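# Uncap the marker, then sort cap and marker onto pads

## Task

Separate the cap from the marker by pulling it off. Then set the cap down on the yellow pad and the marker on the blue pad. For each item, its centre must sit clearly inside its pad, and half or more of its length must lie over that pad.

## Robot and tools

ROBOT. Two six-joint arms with parallel-jaw grippers, left_arm and right_arm, face each other across a table. Scene frame: origin roughly halfway between the bases, +z up, table surface at z = +0.020 m. left_arm's base is at (-0.013, +0.466, +0.039) m, on the +y side. right_arm's base is at (-0.005, -0.464, +0.039) m. The arm names do not match the image sides. Joint order in every row and result list: waist (joint_0), shoulder (joint_1), elbow (joint_2), wrist pitch (joint_3), wrist yaw (joint_4), wrist roll (joint_5). Stated ranges in rad: waist -3.054..3.054, shoulder 0..3.142, elbow 0..2.356, wrist pitch -1.571..1.571, wrist yaw -1.571..1.571, wrist roll -3.142..3.142. The true ends may differ by up to 0.028 rad.

FRAMES. Each arm reports its end_effector_position, quaternion (wxyz) and velocities in its own base frame. Fixed cameras and the table use the scene frame. The gripper's fingers point along its +x axis and close along its y axis. end_effector_position is the point between the fingers, 3 to 4 cm behind the tips. Only the last 1.5 cm of each finger pad is flat. Reported hand poses can be off by a few centimetres, more at long reach.

THE ROW. Every motion command is built from rows of 14 numbers, each in [-1, 1]. The first 7 are left_arm: six joint numbers, then opening. The last 7 are right_arm in the same layout. Send all 14 even if only one arm should move. The joint numbers are offsets, not poses. They count from the Joint targets shown in the latest result, not from the previous row. Scale: 1.0 = 2.055 rad for waist, shoulder and elbow, and 4.263 rad for the three wrist joints. A 0 keeps the joint at its current target. Opening is absolute: +1 fully open, -1 fully closed, and empty fingers touch near -0.78. A gripper needs about 0.6 s to close fully. To leave a gripper unchanged, send its present command again; 0 means half open, not "no change".

execute_actions(actions, cameras). actions is a list of actions. Each action is a list of up to 15 rows, one per 1/30 s step, and each action lasts 15 steps. If you give fewer rows, the last row is held for the remaining steps. Repeating an offset in a new action moves the joint further. An action is rejected for both arms if it would take a joint more than 0.028 rad beyond its range. An empty actions list just returns state and images. cameras: omitted, null or ["all"] gives all cameras; [] gives none.

move(target, speed, blend, opening_speed, blocking, cameras). Drives the joints along a smooth path. target is one 14-number row or a list of up to 15 rows. Every row is an offset from the same starting Joint targets, not from the row before it. speed: the fastest joint's top speed in rad/s, 0.01 to 7, default 0.5; one value, or one per target. blend (rad) rounds the corners between listed targets. opening_speed is how fast the commanded opening changes, per second on the -1..+1 scale, at least 0.2. blocking=false returns after about 0.5 s while the motion continues. Paths take at least 0.5 s and are cut off after 10 s. Nothing avoids obstacles or the other arm. The move: line reports done, off_target, moving, held or fault, plus limits=held if steps were withheld.

wait(seconds 0..10) lets time pass with commands held. stop() brakes a running move. zoom_image(camera, region=[x0,y0,x1,y1] pixels, at most 504x504) enlarges part of a camera's latest image. read_manual gives licence text only. finished_scene() ends the scene for good; the goal must hold with the robot let go.

CAMERAS. All images are 896x504: cam_head_left, cam_head_right, cam_high, cam_low, cam_left_wrist, cam_right_wrist.

RESULTS. Joint positions and Joint velocities give one block per arm: six joints (rad, rad/s), then the finger gap (m; 0.080 = open). "within noise" means the arm is at rest. Joint targets is the base for your next offsets. Tool commands shows the current opening commands. grip_measured reports the finger opening on the command scale. For a firm hold, command about 0.08 below its reading at first contact. Parts under about 5 mm wide get less grip force. Joint torques and External joint torques are noisy load estimates; positive points toward a larger joint angle. Step readings list intermediate joint angles. Other lines you may see: "joint sent to its limit", "joint command not followed" (the clearance check changed targets), blocked (an arm was stopped by contact), TORQUE FAULT (10 s stop), MOTOR HOT and OVER-TEMPERATURE FAULT.

LIMITS. Per step, a joint target can lead the measured angle by at most 0.368 rad (big joints) or 0.763 rad (wrist). Targets that would put the hand more than 70 mm from its current position are scaled back. Large offsets may therefore need several actions.

AVOID. Keep the arms from touching each other; a hard contact can fail the task. Never let one gripper close on the other's fingers. Contact torque load limits in N m are: waist 18, shoulder 22.3, elbow 22.2, wrist pitch 5.86, wrist yaw 5.84, wrist roll 5.48. Reaching one stops that arm. Avoid fast impacts, pressing hard into the table, dropping things or releasing moving parts. Nothing may end up off the table. Long holds, stretched poses or pushing at unreachable targets heat the motors. To end a push, command the targets back past the measured joint positions. Loose objects may occasionally get nudged by outside disturbances.

Each tool is called after "Emit:" as name(argument=value, ...), one argument or row to a line, values as JSON.

## Session

Emit:
execute_actions(
  actions=[],
)

Scene clock: 0.00 s.
left_arm: end_effector_position=(+0.2368, -0.1181, +0.2576) grip_measured=+1.000 end_effector_quat_wxyz=(+0.996, +0.073, -0.056, +0.013) | right_arm: end_effector_position=(+0.2842, -0.0387, +0.3395) grip_measured=+1.000 end_effector_quat_wxyz=(+0.822, +0.224, +0.436, -0.289)
Joint positions: left_arm=[-0.945 0.821 0.303 0.714 -0.954 0.306 0.08] | right_arm=[0.017 1.457 1.909 -1.535 0.293 0.718 0.08]
Joint velocities: within noise
Joint torques (N m): no reading
External joint torques (N m): no reading
Heat: left arm: hottest wrist roll 35 °C (+0.0 °C/min); right arm: hottest waist 34 °C (+0.0 °C/min).
Joint targets: left_arm=[-0.945 0.819 0.305 0.715 -0.954 0.306] | right_arm=[0.017 1.455 1.913 -1.534 0.293 0.718]
Tool commands: left_gripper/opening=+1.0 right_gripper/opening=+1.0

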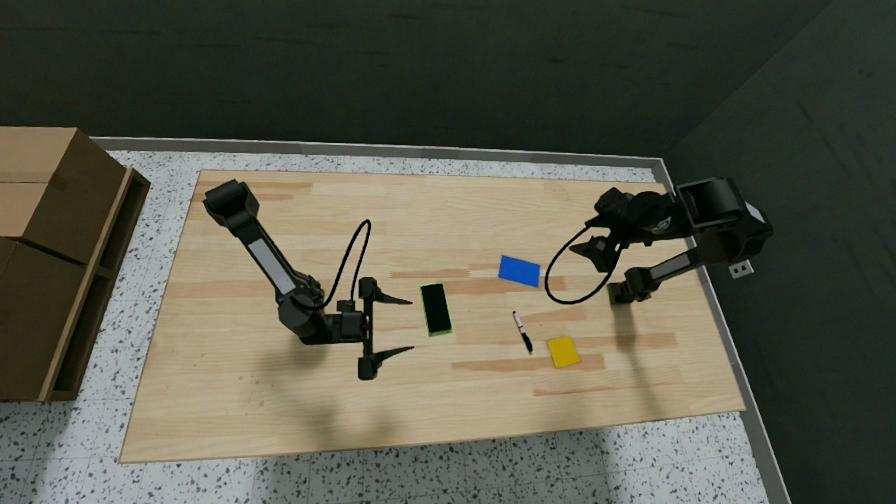

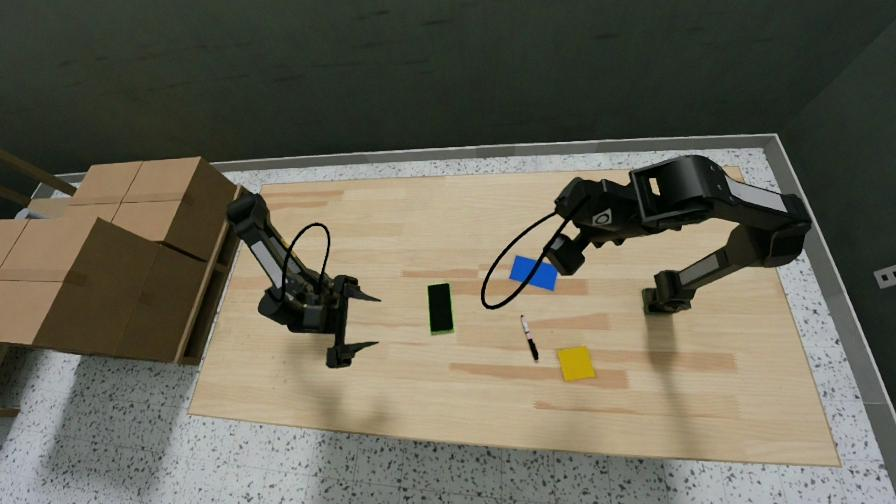

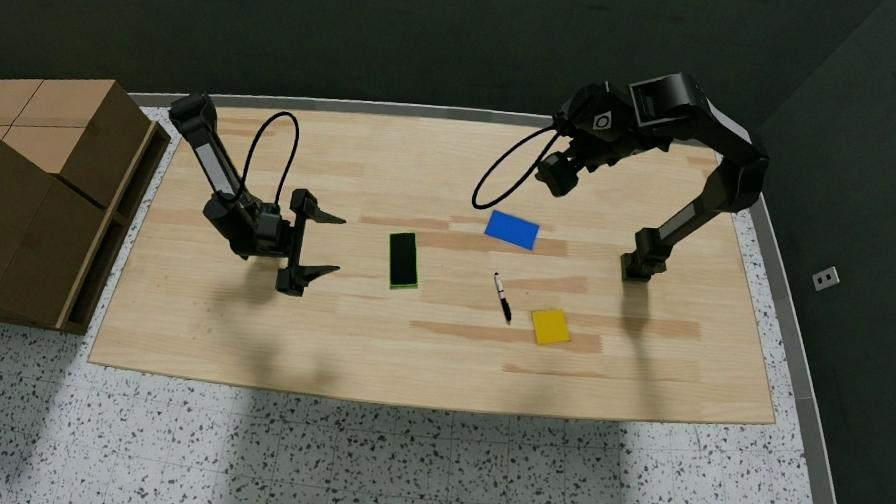

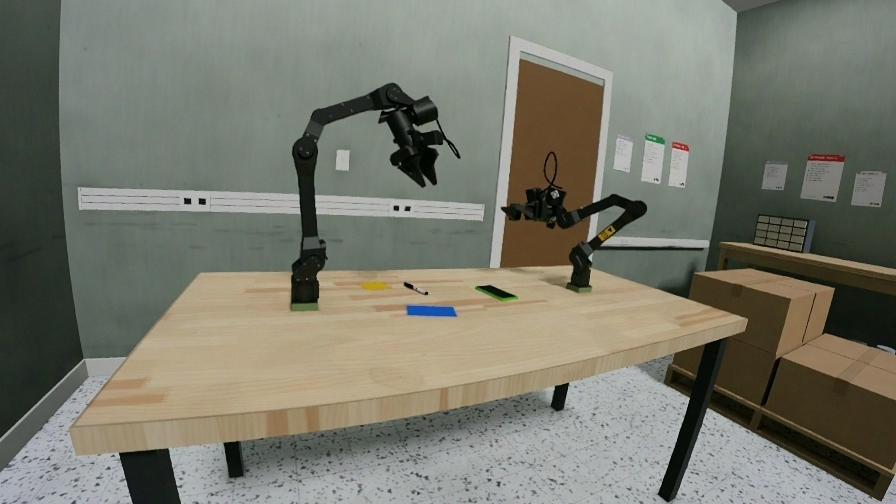

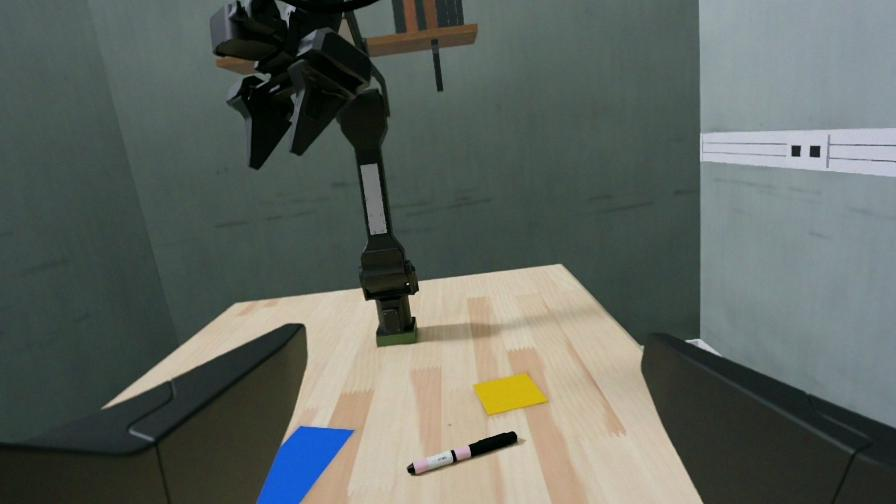

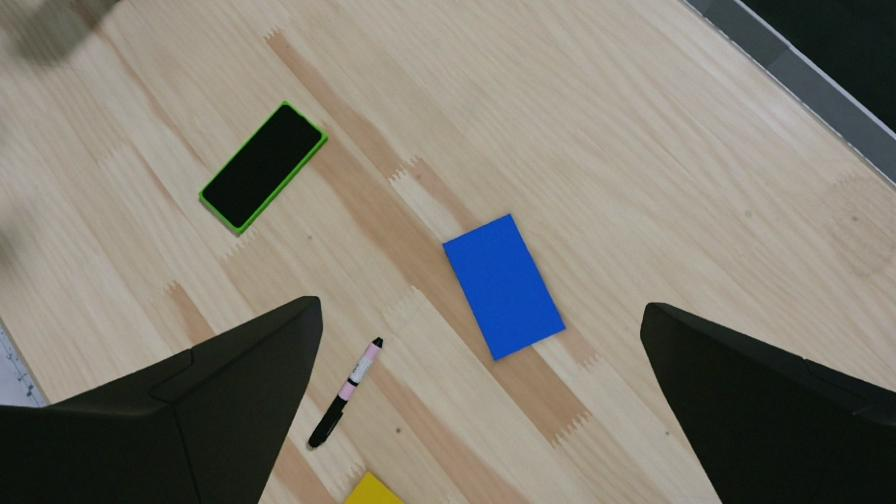

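Emit:
move(
  target=[0,0,0,0,0,0,1,0.1255,0.0988,-0.2574,0.0556,-0.0687,0.1952,1],
  speed=0.9,
)

Scene clock: 15.67 s.
left_arm: end_effector_position=(+0.2368, -0.1181, +0.2576) grip_measured=+1.000 end_effector_quat_wxyz=(+0.996, +0.073, -0.056, +0.013) | right_arm: end_effector_position=(+0.2858, +0.0791, +0.1434) grip_measured=+1.000 end_effector_quat_wxyz=(+0.572, +0.423, +0.564, -0.419)
Joint positions: left_arm=[-0.945 0.821 0.303 0.714 -0.954 0.306 0.08] | right_arm=[0.273 1.653 1.393 -1.299 0.006 1.548 0.08]
Joint velocities: within noise
Joint torques (N m): left_arm=[0.06 -1 6.3 1.52 0.05 -0.03] | right_arm=[0.24 -4.62 4.58 0.42 -0.14 0.05]
External joint torques (N m): left_arm=[0.06 0.26 -0.08 0.23 -0.05 -0.03] | right_arm=[0.25 1.36 -0.79 0.13 -0.19 0.05]
Heat: left arm: hottest wrist roll 35 °C (+0.0 °C/min); right arm: hottest waist 34 °C (+0.0 °C/min).
Joint targets: left_arm=[-0.945 0.819 0.305 0.715 -0.954 0.306] | right_arm=[0.275 1.658 1.383 -1.296 0.000 1.550]
move: done

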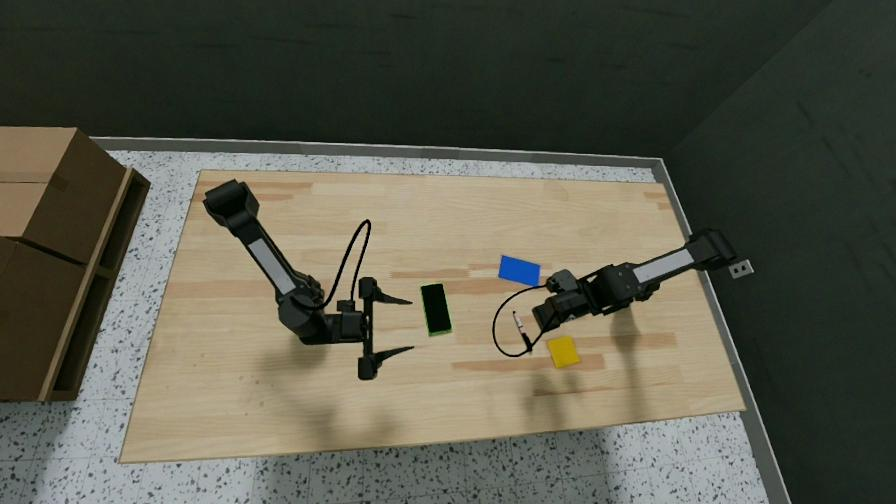

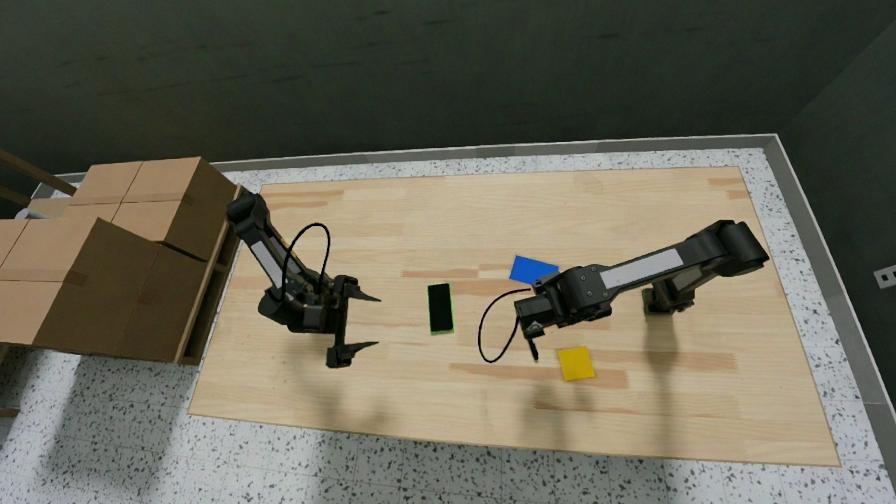

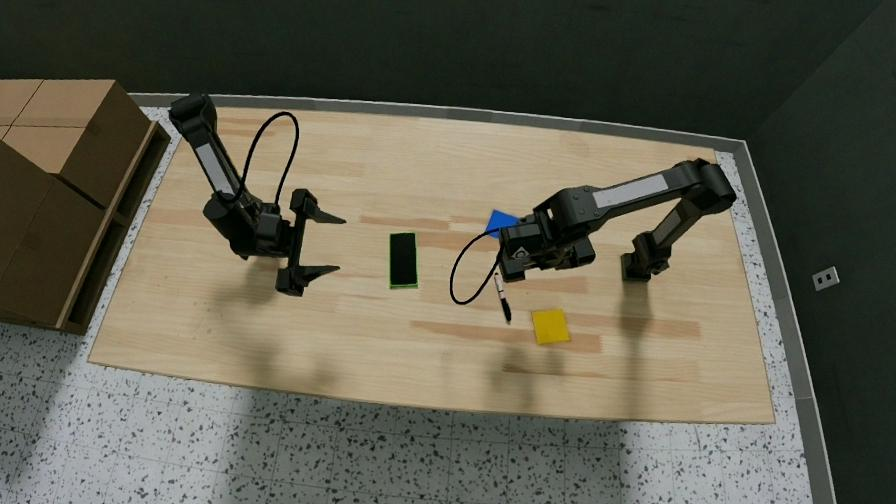

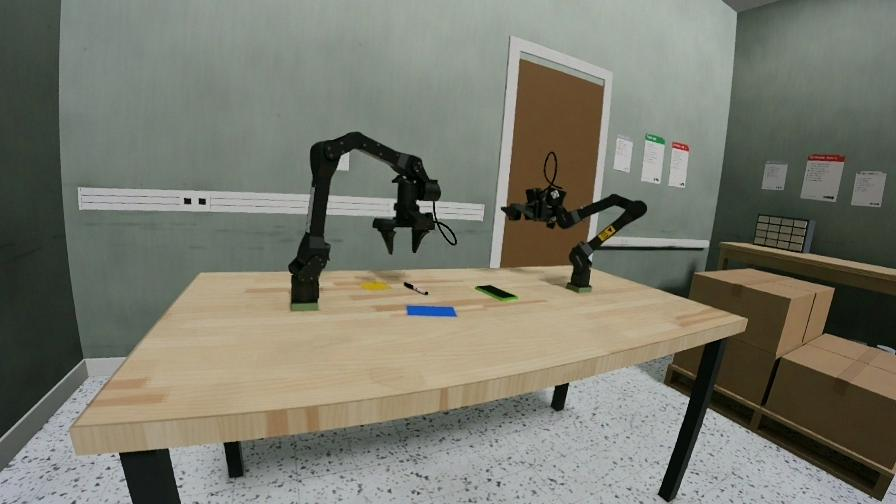

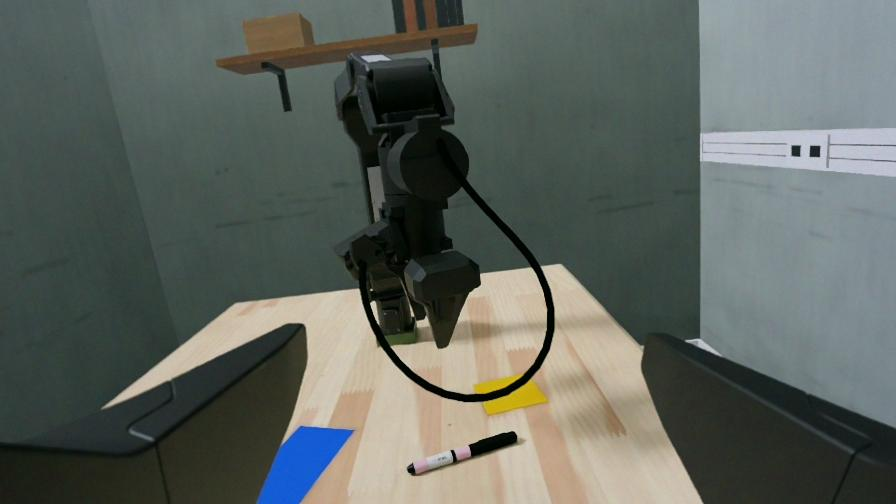

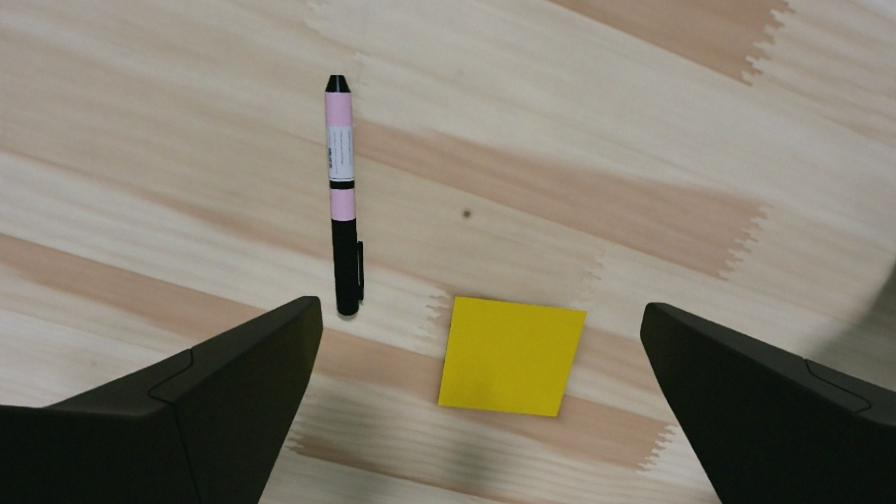

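Emit:
move(
  target=[0,0,0,0,0,0,1,-0.0531,0.1454,0.0848,0.0293,0,-0.0342,1],
  cameras=["cam_right_wrist","cam_high"],
)

Scene clock: 23.37 s.
left_arm: end_effector_position=(+0.2368, -0.1181, +0.2576) grip_measured=+1.000 end_effector_quat_wxyz=(+0.996, +0.073, -0.056, +0.013) | right_arm: end_effector_position=(+0.3590, +0.0595, +0.0889) grip_measured=+1.000 end_effector_quat_wxyz=(+0.574, +0.408, +0.576, -0.415)
Joint positions: left_arm=[-0.945 0.821 0.303 0.714 -0.954 0.306 0.08] | right_arm=[0.166 1.948 1.541 -1.174 0.005 1.407 0.08]
Joint velocities: within noise
Joint torques (N m): left_arm=[0.05 -1 6.26 1.51 0.06 -0.03] | right_arm=[0.05 -5.86 7.04 0.37 -0.12 -0.09]
External joint torques (N m): left_arm=[0.05 0.29 -0.15 0.21 -0.04 -0.02] | right_arm=[0.04 2.15 1.73 0.11 -0.16 -0.09]
Heat: left arm: hottest wrist roll 35 °C (+0.0 °C/min); right arm: hottest waist 34 °C (+0.0 °C/min).
Joint targets: left_arm=[-0.945 0.819 0.305 0.715 -0.954 0.306] | right_arm=[0.166 1.956 1.558 -1.172 0.000 1.404]
move: done
Images, in order (width x height): cam_high 896x504, cam_right_wrist 896x504.

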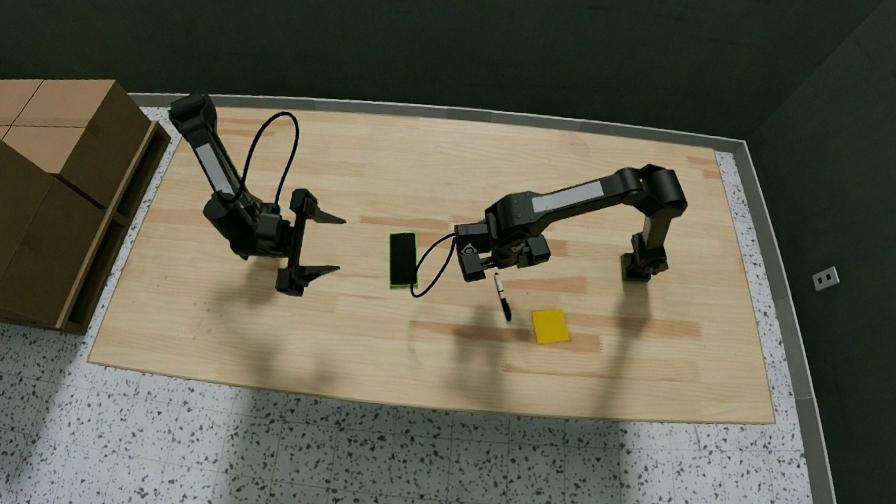

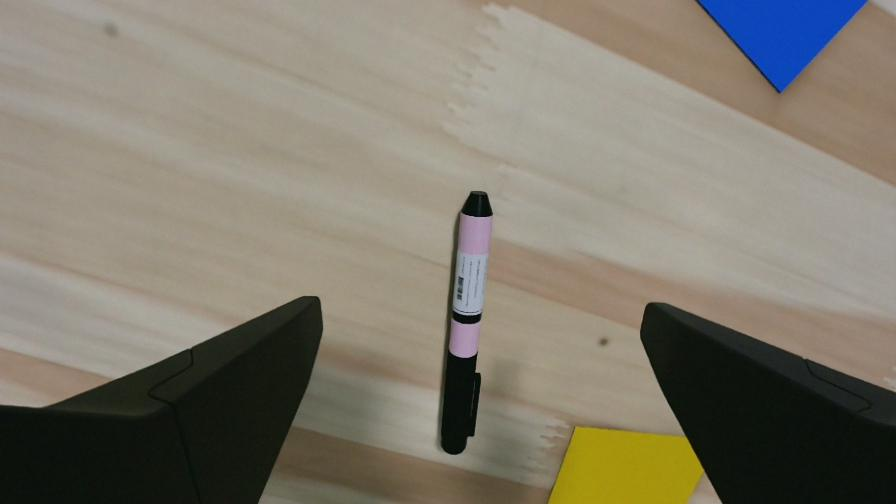

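Emit:
move(
  target=[0,0,0,0,0,0,1,0,0.0203,-0.0718,0.0442,0,0.0188,0.2],
  cameras=["cam_right_wrist","cam_left_wrist"],
)

Scene clock: 29.33 s.
left_arm: end_effector_position=(+0.2368, -0.1181, +0.2576) grip_measured=+1.000 end_effector_quat_wxyz=(+0.996, +0.073, -0.056, +0.013) | right_arm: end_effector_position=(+0.3642, +0.0603, +0.0439) grip_measured=+0.204 end_effector_quat_wxyz=(+0.564, +0.435, +0.555, -0.430)
Joint positions: left_arm=[-0.945 0.821 0.303 0.714 -0.954 0.306 0.08] | right_arm=[0.166 1.992 1.42 -0.986 0.005 1.482 0.044]
Joint velocities: within noise
Joint torques (N m): left_arm=[0.03 -0.99 6.26 1.52 0.06 -0.04] | right_arm=[0.04 -6.17 4.33 0.41 -0.11 0.05]
External joint torques (N m): left_arm=[0.02 0.31 -0.16 0.21 -0.04 -0.03] | right_arm=[-0.07 2.01 -0.83 0.11 -0.15 0.05]
Heat: left arm: hottest elbow 35 °C (+10.2 °C/min); right arm: hottest elbow 35 °C (+6.1 °C/min).
Joint targets: left_arm=[-0.945 0.819 0.305 0.715 -0.954 0.306] | right_arm=[0.166 1.998 1.410 -0.983 0.000 1.485]
move: done
Images, in order (width x height): cam_left_wrist 896x504, cam_right_wrist 896x504.

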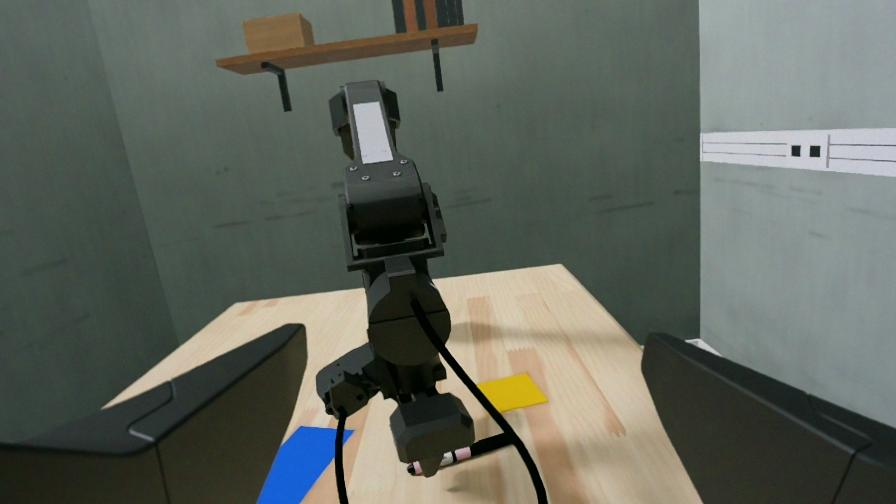

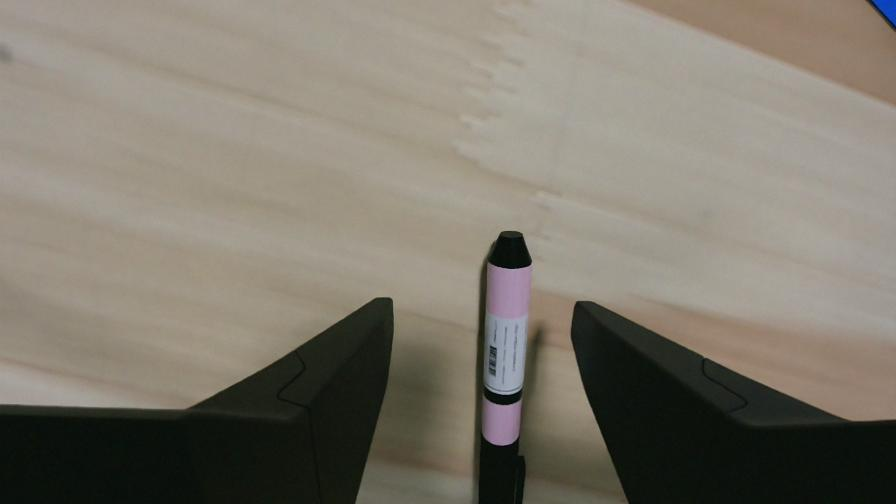

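Emit:
move(
  target=[0,0,0,0,0,0,1,0,0.0037,-0.0451,0.0236,0,0,0.2],
  speed=0.2,
  cameras=["cam_right_wrist","cam_left_wrist"],
)

Emit:
zoom_image(
  camera="cam_left_wrist",
  region=[350, 370, 550, 490],
)

Scene clock: 32.90 s.
left_arm: end_effector_position=(+0.2368, -0.1181, +0.2576) grip_measured=+1.000 end_effector_quat_wxyz=(+0.996, +0.073, -0.056, +0.013) | right_arm: end_effector_position=(+0.3587, +0.0595, +0.0236) grip_measured=+0.204 end_effector_quat_wxyz=(+0.565, +0.437, +0.553, -0.428)
Joint positions: left_arm=[-0.945 0.821 0.303 0.714 -0.954 0.306 0.08] | right_arm=[0.166 1.995 1.337 -0.893 0.005 1.483 0.044]
Joint velocities: within noise
Joint torques (N m): left_arm=[0.02 -1.02 6.26 1.51 0.04 -0.03] | right_arm=[0 -5.54 3.25 0.89 -0.1 0.04]
External joint torques (N m): left_arm=[0.02 0.3 -0.17 0.2 -0.05 -0.02] | right_arm=[0.05 2.38 -1.67 0.6 -0.15 0.04]
Heat: left arm: hottest elbow 35 °C (+9.1 °C/min); right arm: hottest elbow 35 °C (+5.5 °C/min).
Joint targets: left_arm=[-0.945 0.819 0.305 0.715 -0.954 0.306] | right_arm=[0.166 2.006 1.318 -0.883 0.000 1.485]
move: done
Images, in order (width x height): cam_left_wrist 896x504, cam_right_wrist 896x504.

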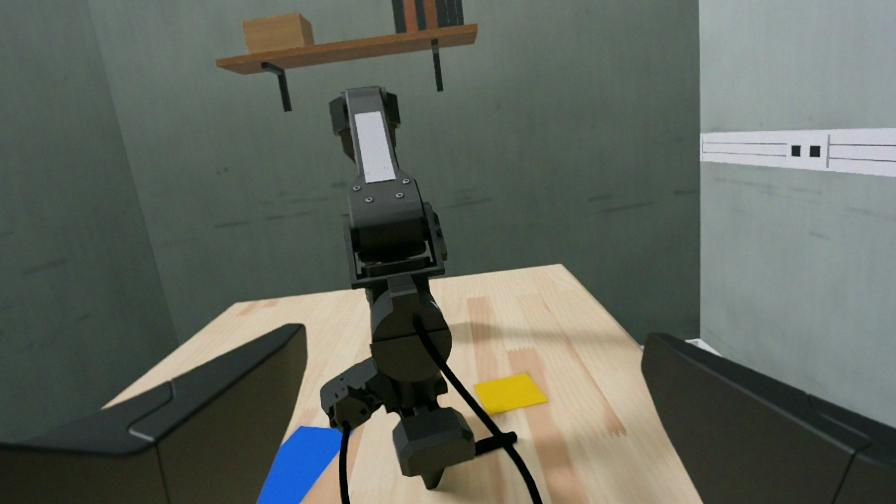

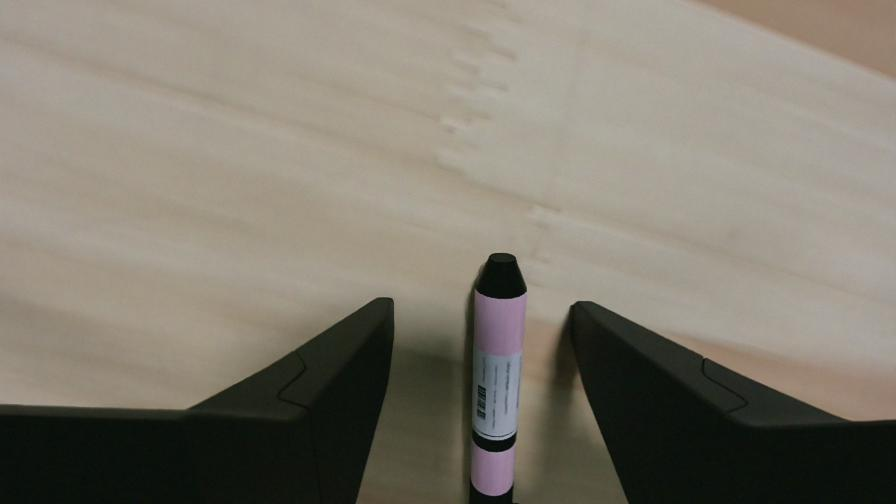

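Scaled by 2.520.

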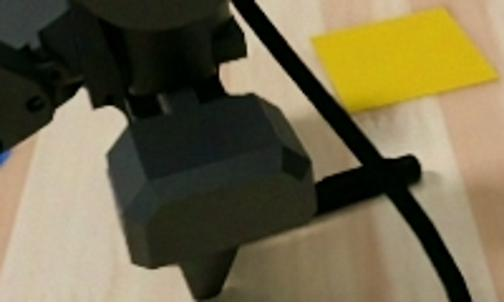

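Emit:
move(
  target=[
    [0,0,0,0,0,0,1,0.0134,-0.0118,-0.0131,0.0007,0,0.0065,0.2],
    [0,0,0,0,0,0,1,0.0134,-0.0118,-0.0131,0.0007,0,0.0065,-1],
    [0,0,0,0,0,0,1,0.0134,-0.0600,0.1256,-0.0894,0,0.0065,-1],
  ],
  speed=0.4,
  opening_speed=1.5,
  cameras=["cam_right_wrist","cam_left_wrist"],
)

Scene clock: 52.50 s.
left_arm: end_effector_position=(+0.2368, -0.1181, +0.2576) grip_measured=+1.000 end_effector_quat_wxyz=(+0.996, +0.073, -0.056, +0.013) | right_arm: end_effector_position=(+0.3433, +0.0655, +0.1113) grip_measured=-0.595 end_effector_quat_wxyz=(+0.554, +0.425, +0.564, -0.442)
Joint positions: left_arm=[-0.945 0.821 0.303 0.714 -0.954 0.306 0.08] | right_arm=[0.191 1.896 1.56 -1.262 0.006 1.511 0.008]
Joint velocities: within noise
Joint torques (N m): left_arm=[0 -0.97 6.25 1.51 0.05 -0.03] | right_arm=[0.28 -7.78 6.96 0.13 -0.13 0.04]
External joint torques (N m): left_arm=[0 0.31 -0.14 0.21 -0.05 -0.03] | right_arm=[0.33 -0.04 1.55 -0.13 -0.19 0.04]
Heat: left arm: hottest elbow 36 °C (+6.9 °C/min); right arm: hottest waist 34 °C (+0.0 °C/min).
Joint targets: left_arm=[-0.945 0.819 0.305 0.715 -0.954 0.306] | right_arm=[0.193 1.883 1.576 -1.264 0.000 1.512]
move: done
Images, in order (width x height): cam_left_wrist 896x504, cam_right_wrist 896x504.

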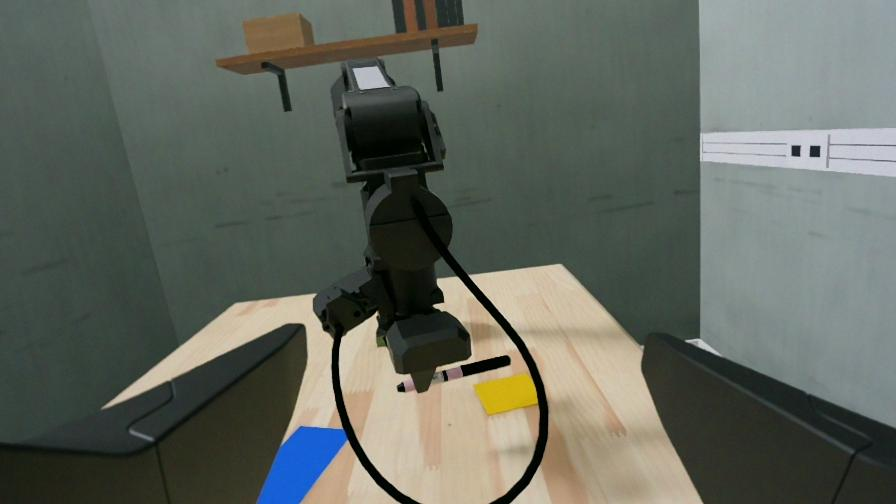

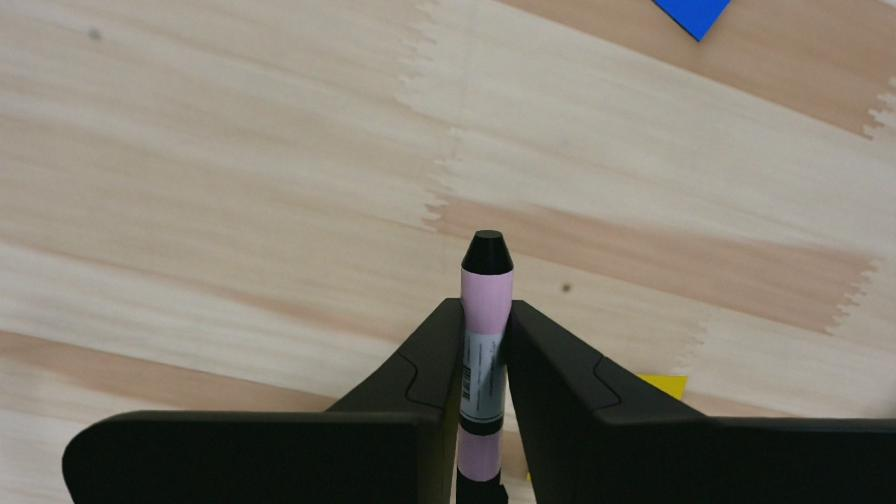

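Emit:
move(
  target=[0.4302,0.2341,0.3109,-0.2015,0.2238,0.2967,1,-0.1309,-0.1878,-0.2292,0.2712,0,0.0138,-1],
  speed=0.8,
)

Scene clock: 56.77 s.
left_arm: end_effector_position=(+0.3877, -0.0243, +0.2210) grip_measured=+1.000 end_effector_quat_wxyz=(+0.679, +0.690, +0.156, -0.197) | right_arm: end_effector_position=(+0.4427, -0.0336, +0.2207) grip_measured=-0.595 end_effector_quat_wxyz=(+0.678, +0.689, +0.152, -0.206)
Joint positions: left_arm=[-0.063 1.291 0.929 -0.142 -0.002 1.57 0.08] | right_arm=[-0.074 1.512 1.114 -0.113 0.005 1.57 0.008]
Joint velocities: within noise
Joint torques (N m): left_arm=[0.37 -3.17 8.16 1.59 0.07 -0.08] | right_arm=[-0.15 -6.74 5.7 1.72 -0.14 -0.02]
External joint torques (N m): left_arm=[0.37 1.57 1.33 0.01 0.05 -0.04] | right_arm=[-0.1 -0.6 -0.9 0.19 -0.17 0.03]
Heat: left arm: hottest elbow 37 °C (+7.4 °C/min); right arm: hottest elbow 35 °C (+3.2 °C/min).
Joint targets: left_arm=[-0.061 1.301 0.944 -0.143 0.000 1.571] | right_arm=[-0.076 1.497 1.104 -0.108 0.000 1.571]
move: done

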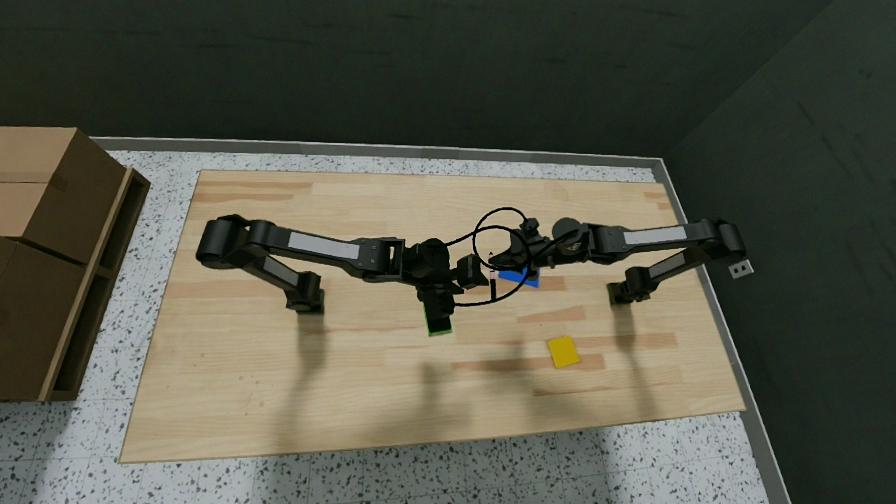

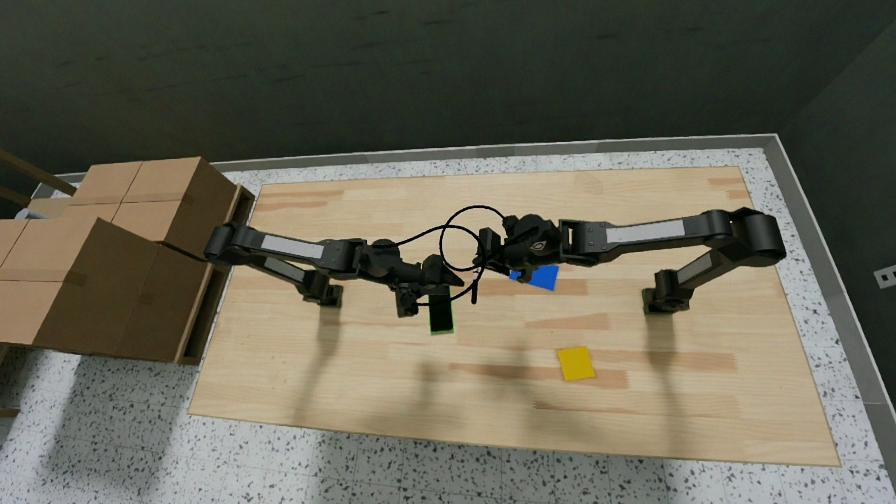

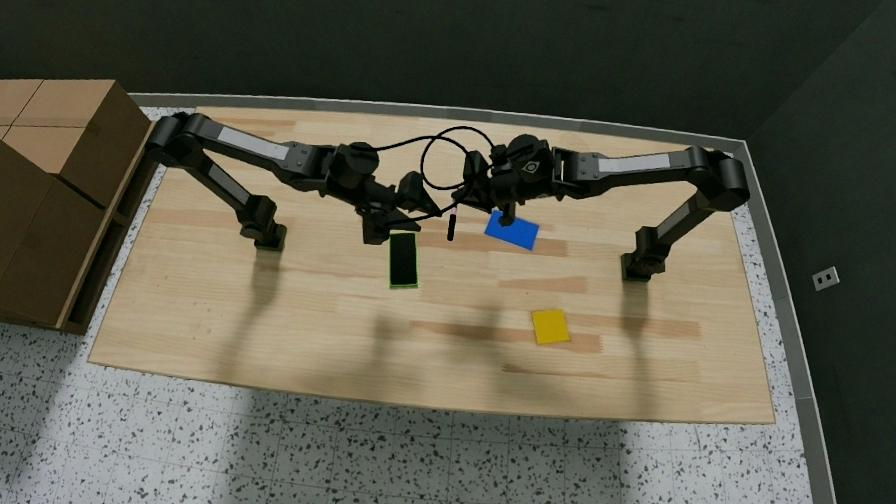

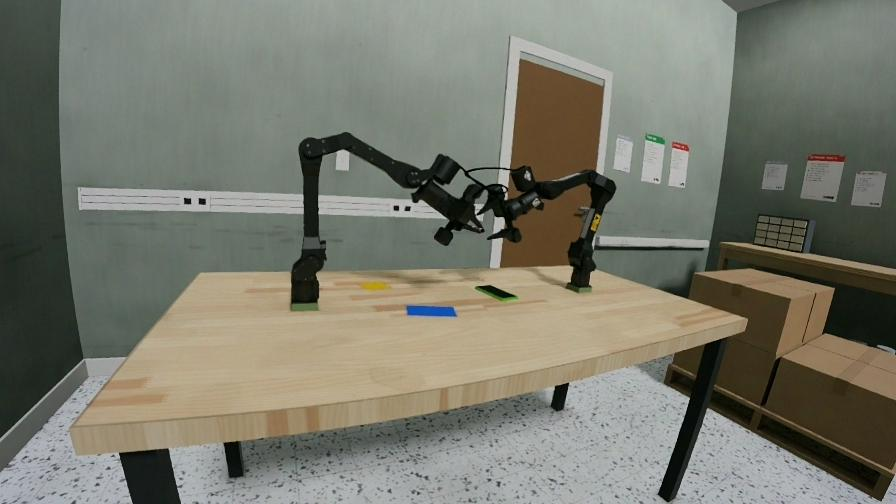

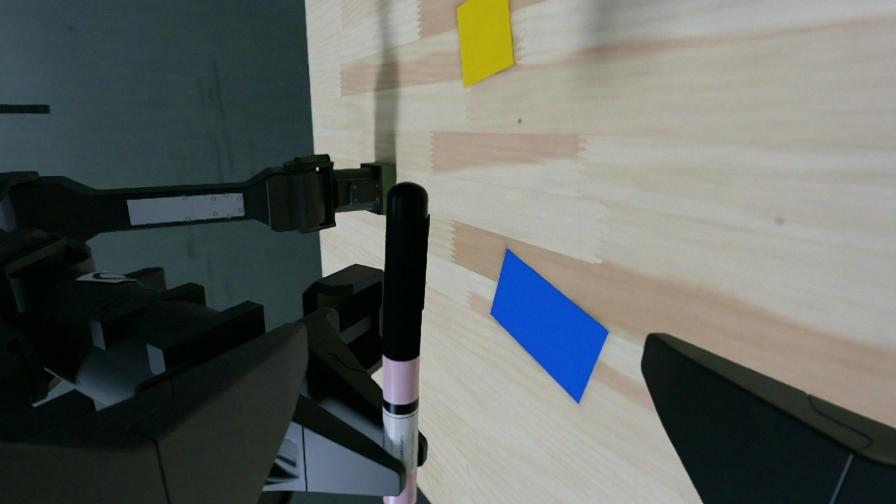

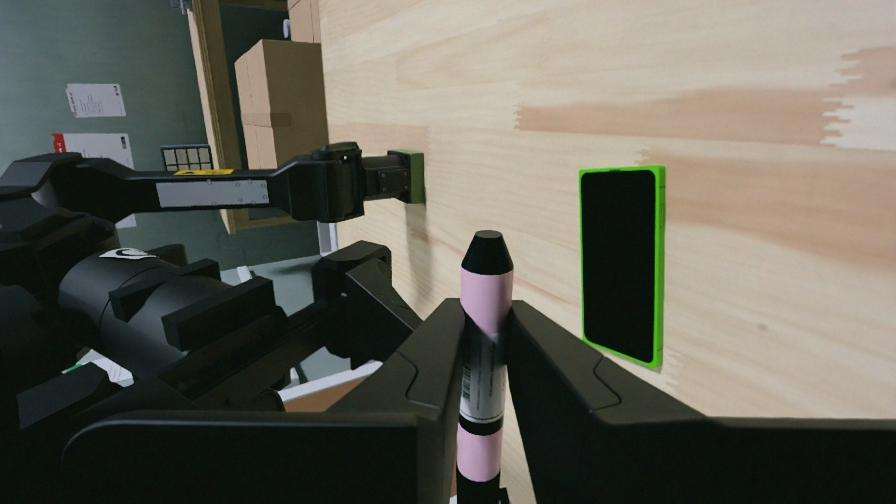

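Emit:
move(
  target=[0,0.0785,0.0631,0.0074,0,0,1,0,0,0,0,0,0,-1],
  speed=0.15,
  cameras=["cam_left_wrist","cam_right_wrist","cam_low"],
)

Scene clock: 61.97 s.
left_arm: end_effector_position=(+0.4271, -0.0269, +0.2200) grip_measured=+1.000 end_effector_quat_wxyz=(+0.678, +0.689, +0.158, -0.200) | right_arm: end_effector_position=(+0.4427, -0.0338, +0.2215) grip_measured=-0.595 end_effector_quat_wxyz=(+0.678, +0.690, +0.151, -0.205)
Joint positions: left_arm=[-0.063 1.451 1.057 -0.117 -0.002 1.57 0.08] | right_arm=[-0.075 1.511 1.114 -0.112 0.005 1.571 0.008]
Joint velocities: within noise
Joint torques (N m): left_arm=[0.26 -4.17 8.37 2.04 0.05 -0.03] | right_arm=[-0.09 -6.61 5.68 1.66 -0.13 -0.03]
External joint torques (N m): left_arm=[0.25 1.8 1.51 0.45 0.02 0.01] | right_arm=[-0.16 -0.56 -0.82 0.15 -0.15 0.01]
Heat: left arm: hottest elbow 37 °C (+6.0 °C/min); right arm: hottest elbow 35 °C (+3.0 °C/min).
Joint targets: left_arm=[-0.061 1.462 1.073 -0.112 0.000 1.571] | right_arm=[-0.076 1.497 1.104 -0.108 0.000 1.571]
move: done
Images, in order (width x height): cam_low 896x504, cam_left_wrist 896x504, cam_right_wrist 896x504.

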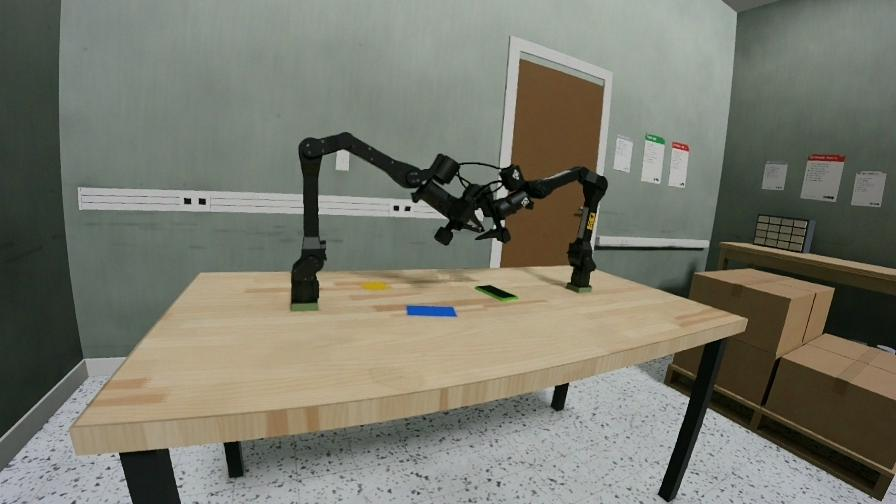

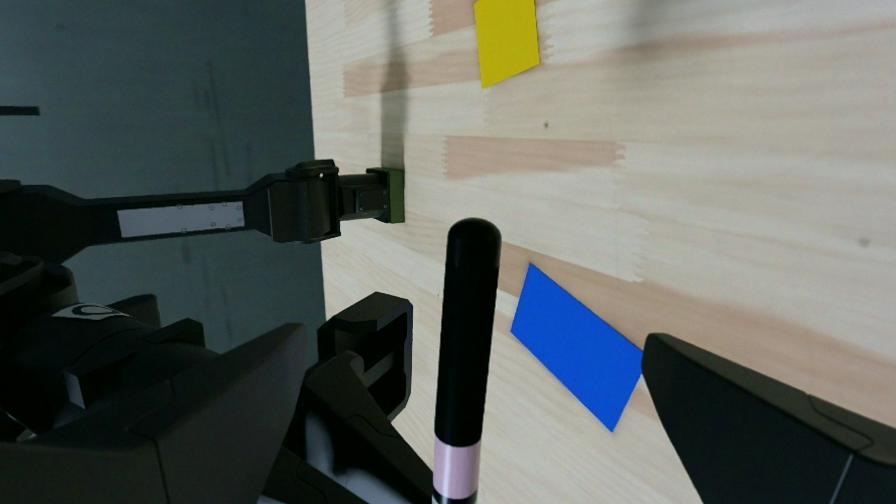

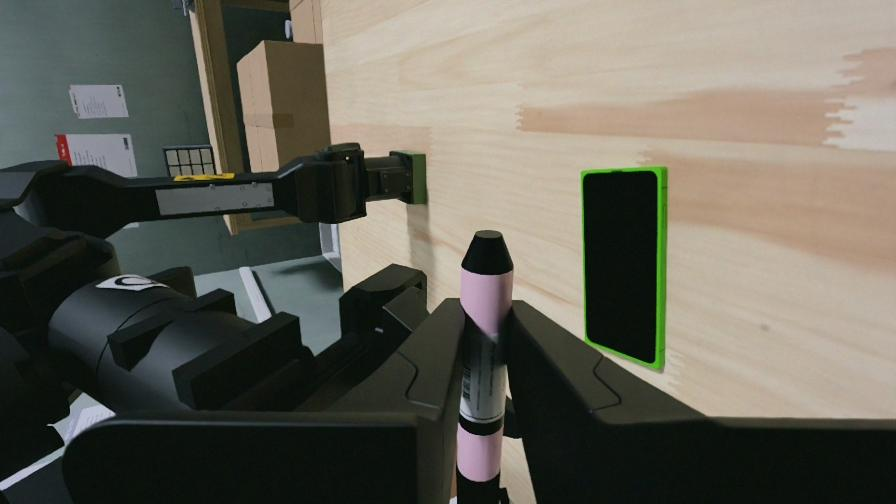

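Emit:
move(
  target=[
    [0,0,0,0,0,0.01,1,0,0,0,0,0,0,-1],
    [0,0,0,0,0,0.01,-1,0,0,0,0,0,0,-1],
  ],
  speed=0.2,
  opening_speed=1.5,
  cameras=["cam_left_wrist","cam_right_wrist"],
)

Scene clock: 66.57 s.
left_arm: end_effector_position=(+0.4277, -0.0269, +0.2216) grip_measured=-0.607 end_effector_quat_wxyz=(+0.664, +0.704, +0.152, -0.202) | right_arm: end_effector_position=(+0.4426, -0.0338, +0.2212) grip_measured=-0.595 end_effector_quat_wxyz=(+0.678, +0.690, +0.151, -0.205)
Joint positions: left_arm=[-0.063 1.451 1.059 -0.115 -0.002 1.613 0.008] | right_arm=[-0.075 1.511 1.114 -0.112 0.005 1.571 0.008]
Joint velocities: within noise
Joint torques (N m): left_arm=[0.26 -4.16 8.02 1.9 0.04 -0.03] | right_arm=[-0.08 -6.61 5.74 1.65 -0.14 -0.03]
External joint torques (N m): left_arm=[0.27 1.8 1.15 0.3 0.01 0.01] | right_arm=[-0.08 -0.44 -0.85 0.12 -0.16 0.01]
Heat: left arm: hottest elbow 37 °C (+5.0 °C/min); right arm: hottest elbow 36 °C (+4.0 °C/min).
Joint targets: left_arm=[-0.061 1.462 1.073 -0.112 0.000 1.614] | right_arm=[-0.076 1.497 1.105 -0.108 0.000 1.571]
move: done
Images, in order (width x height): cam_left_wrist 896x504, cam_right_wrist 896x504.

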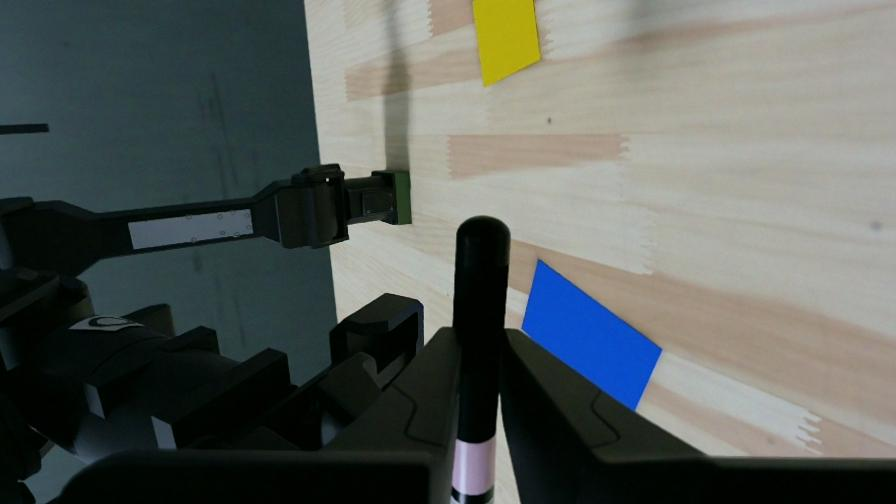

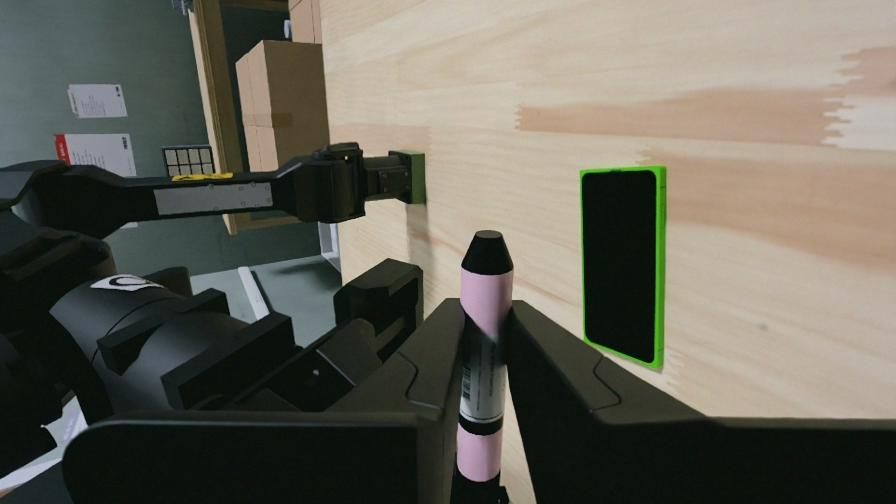

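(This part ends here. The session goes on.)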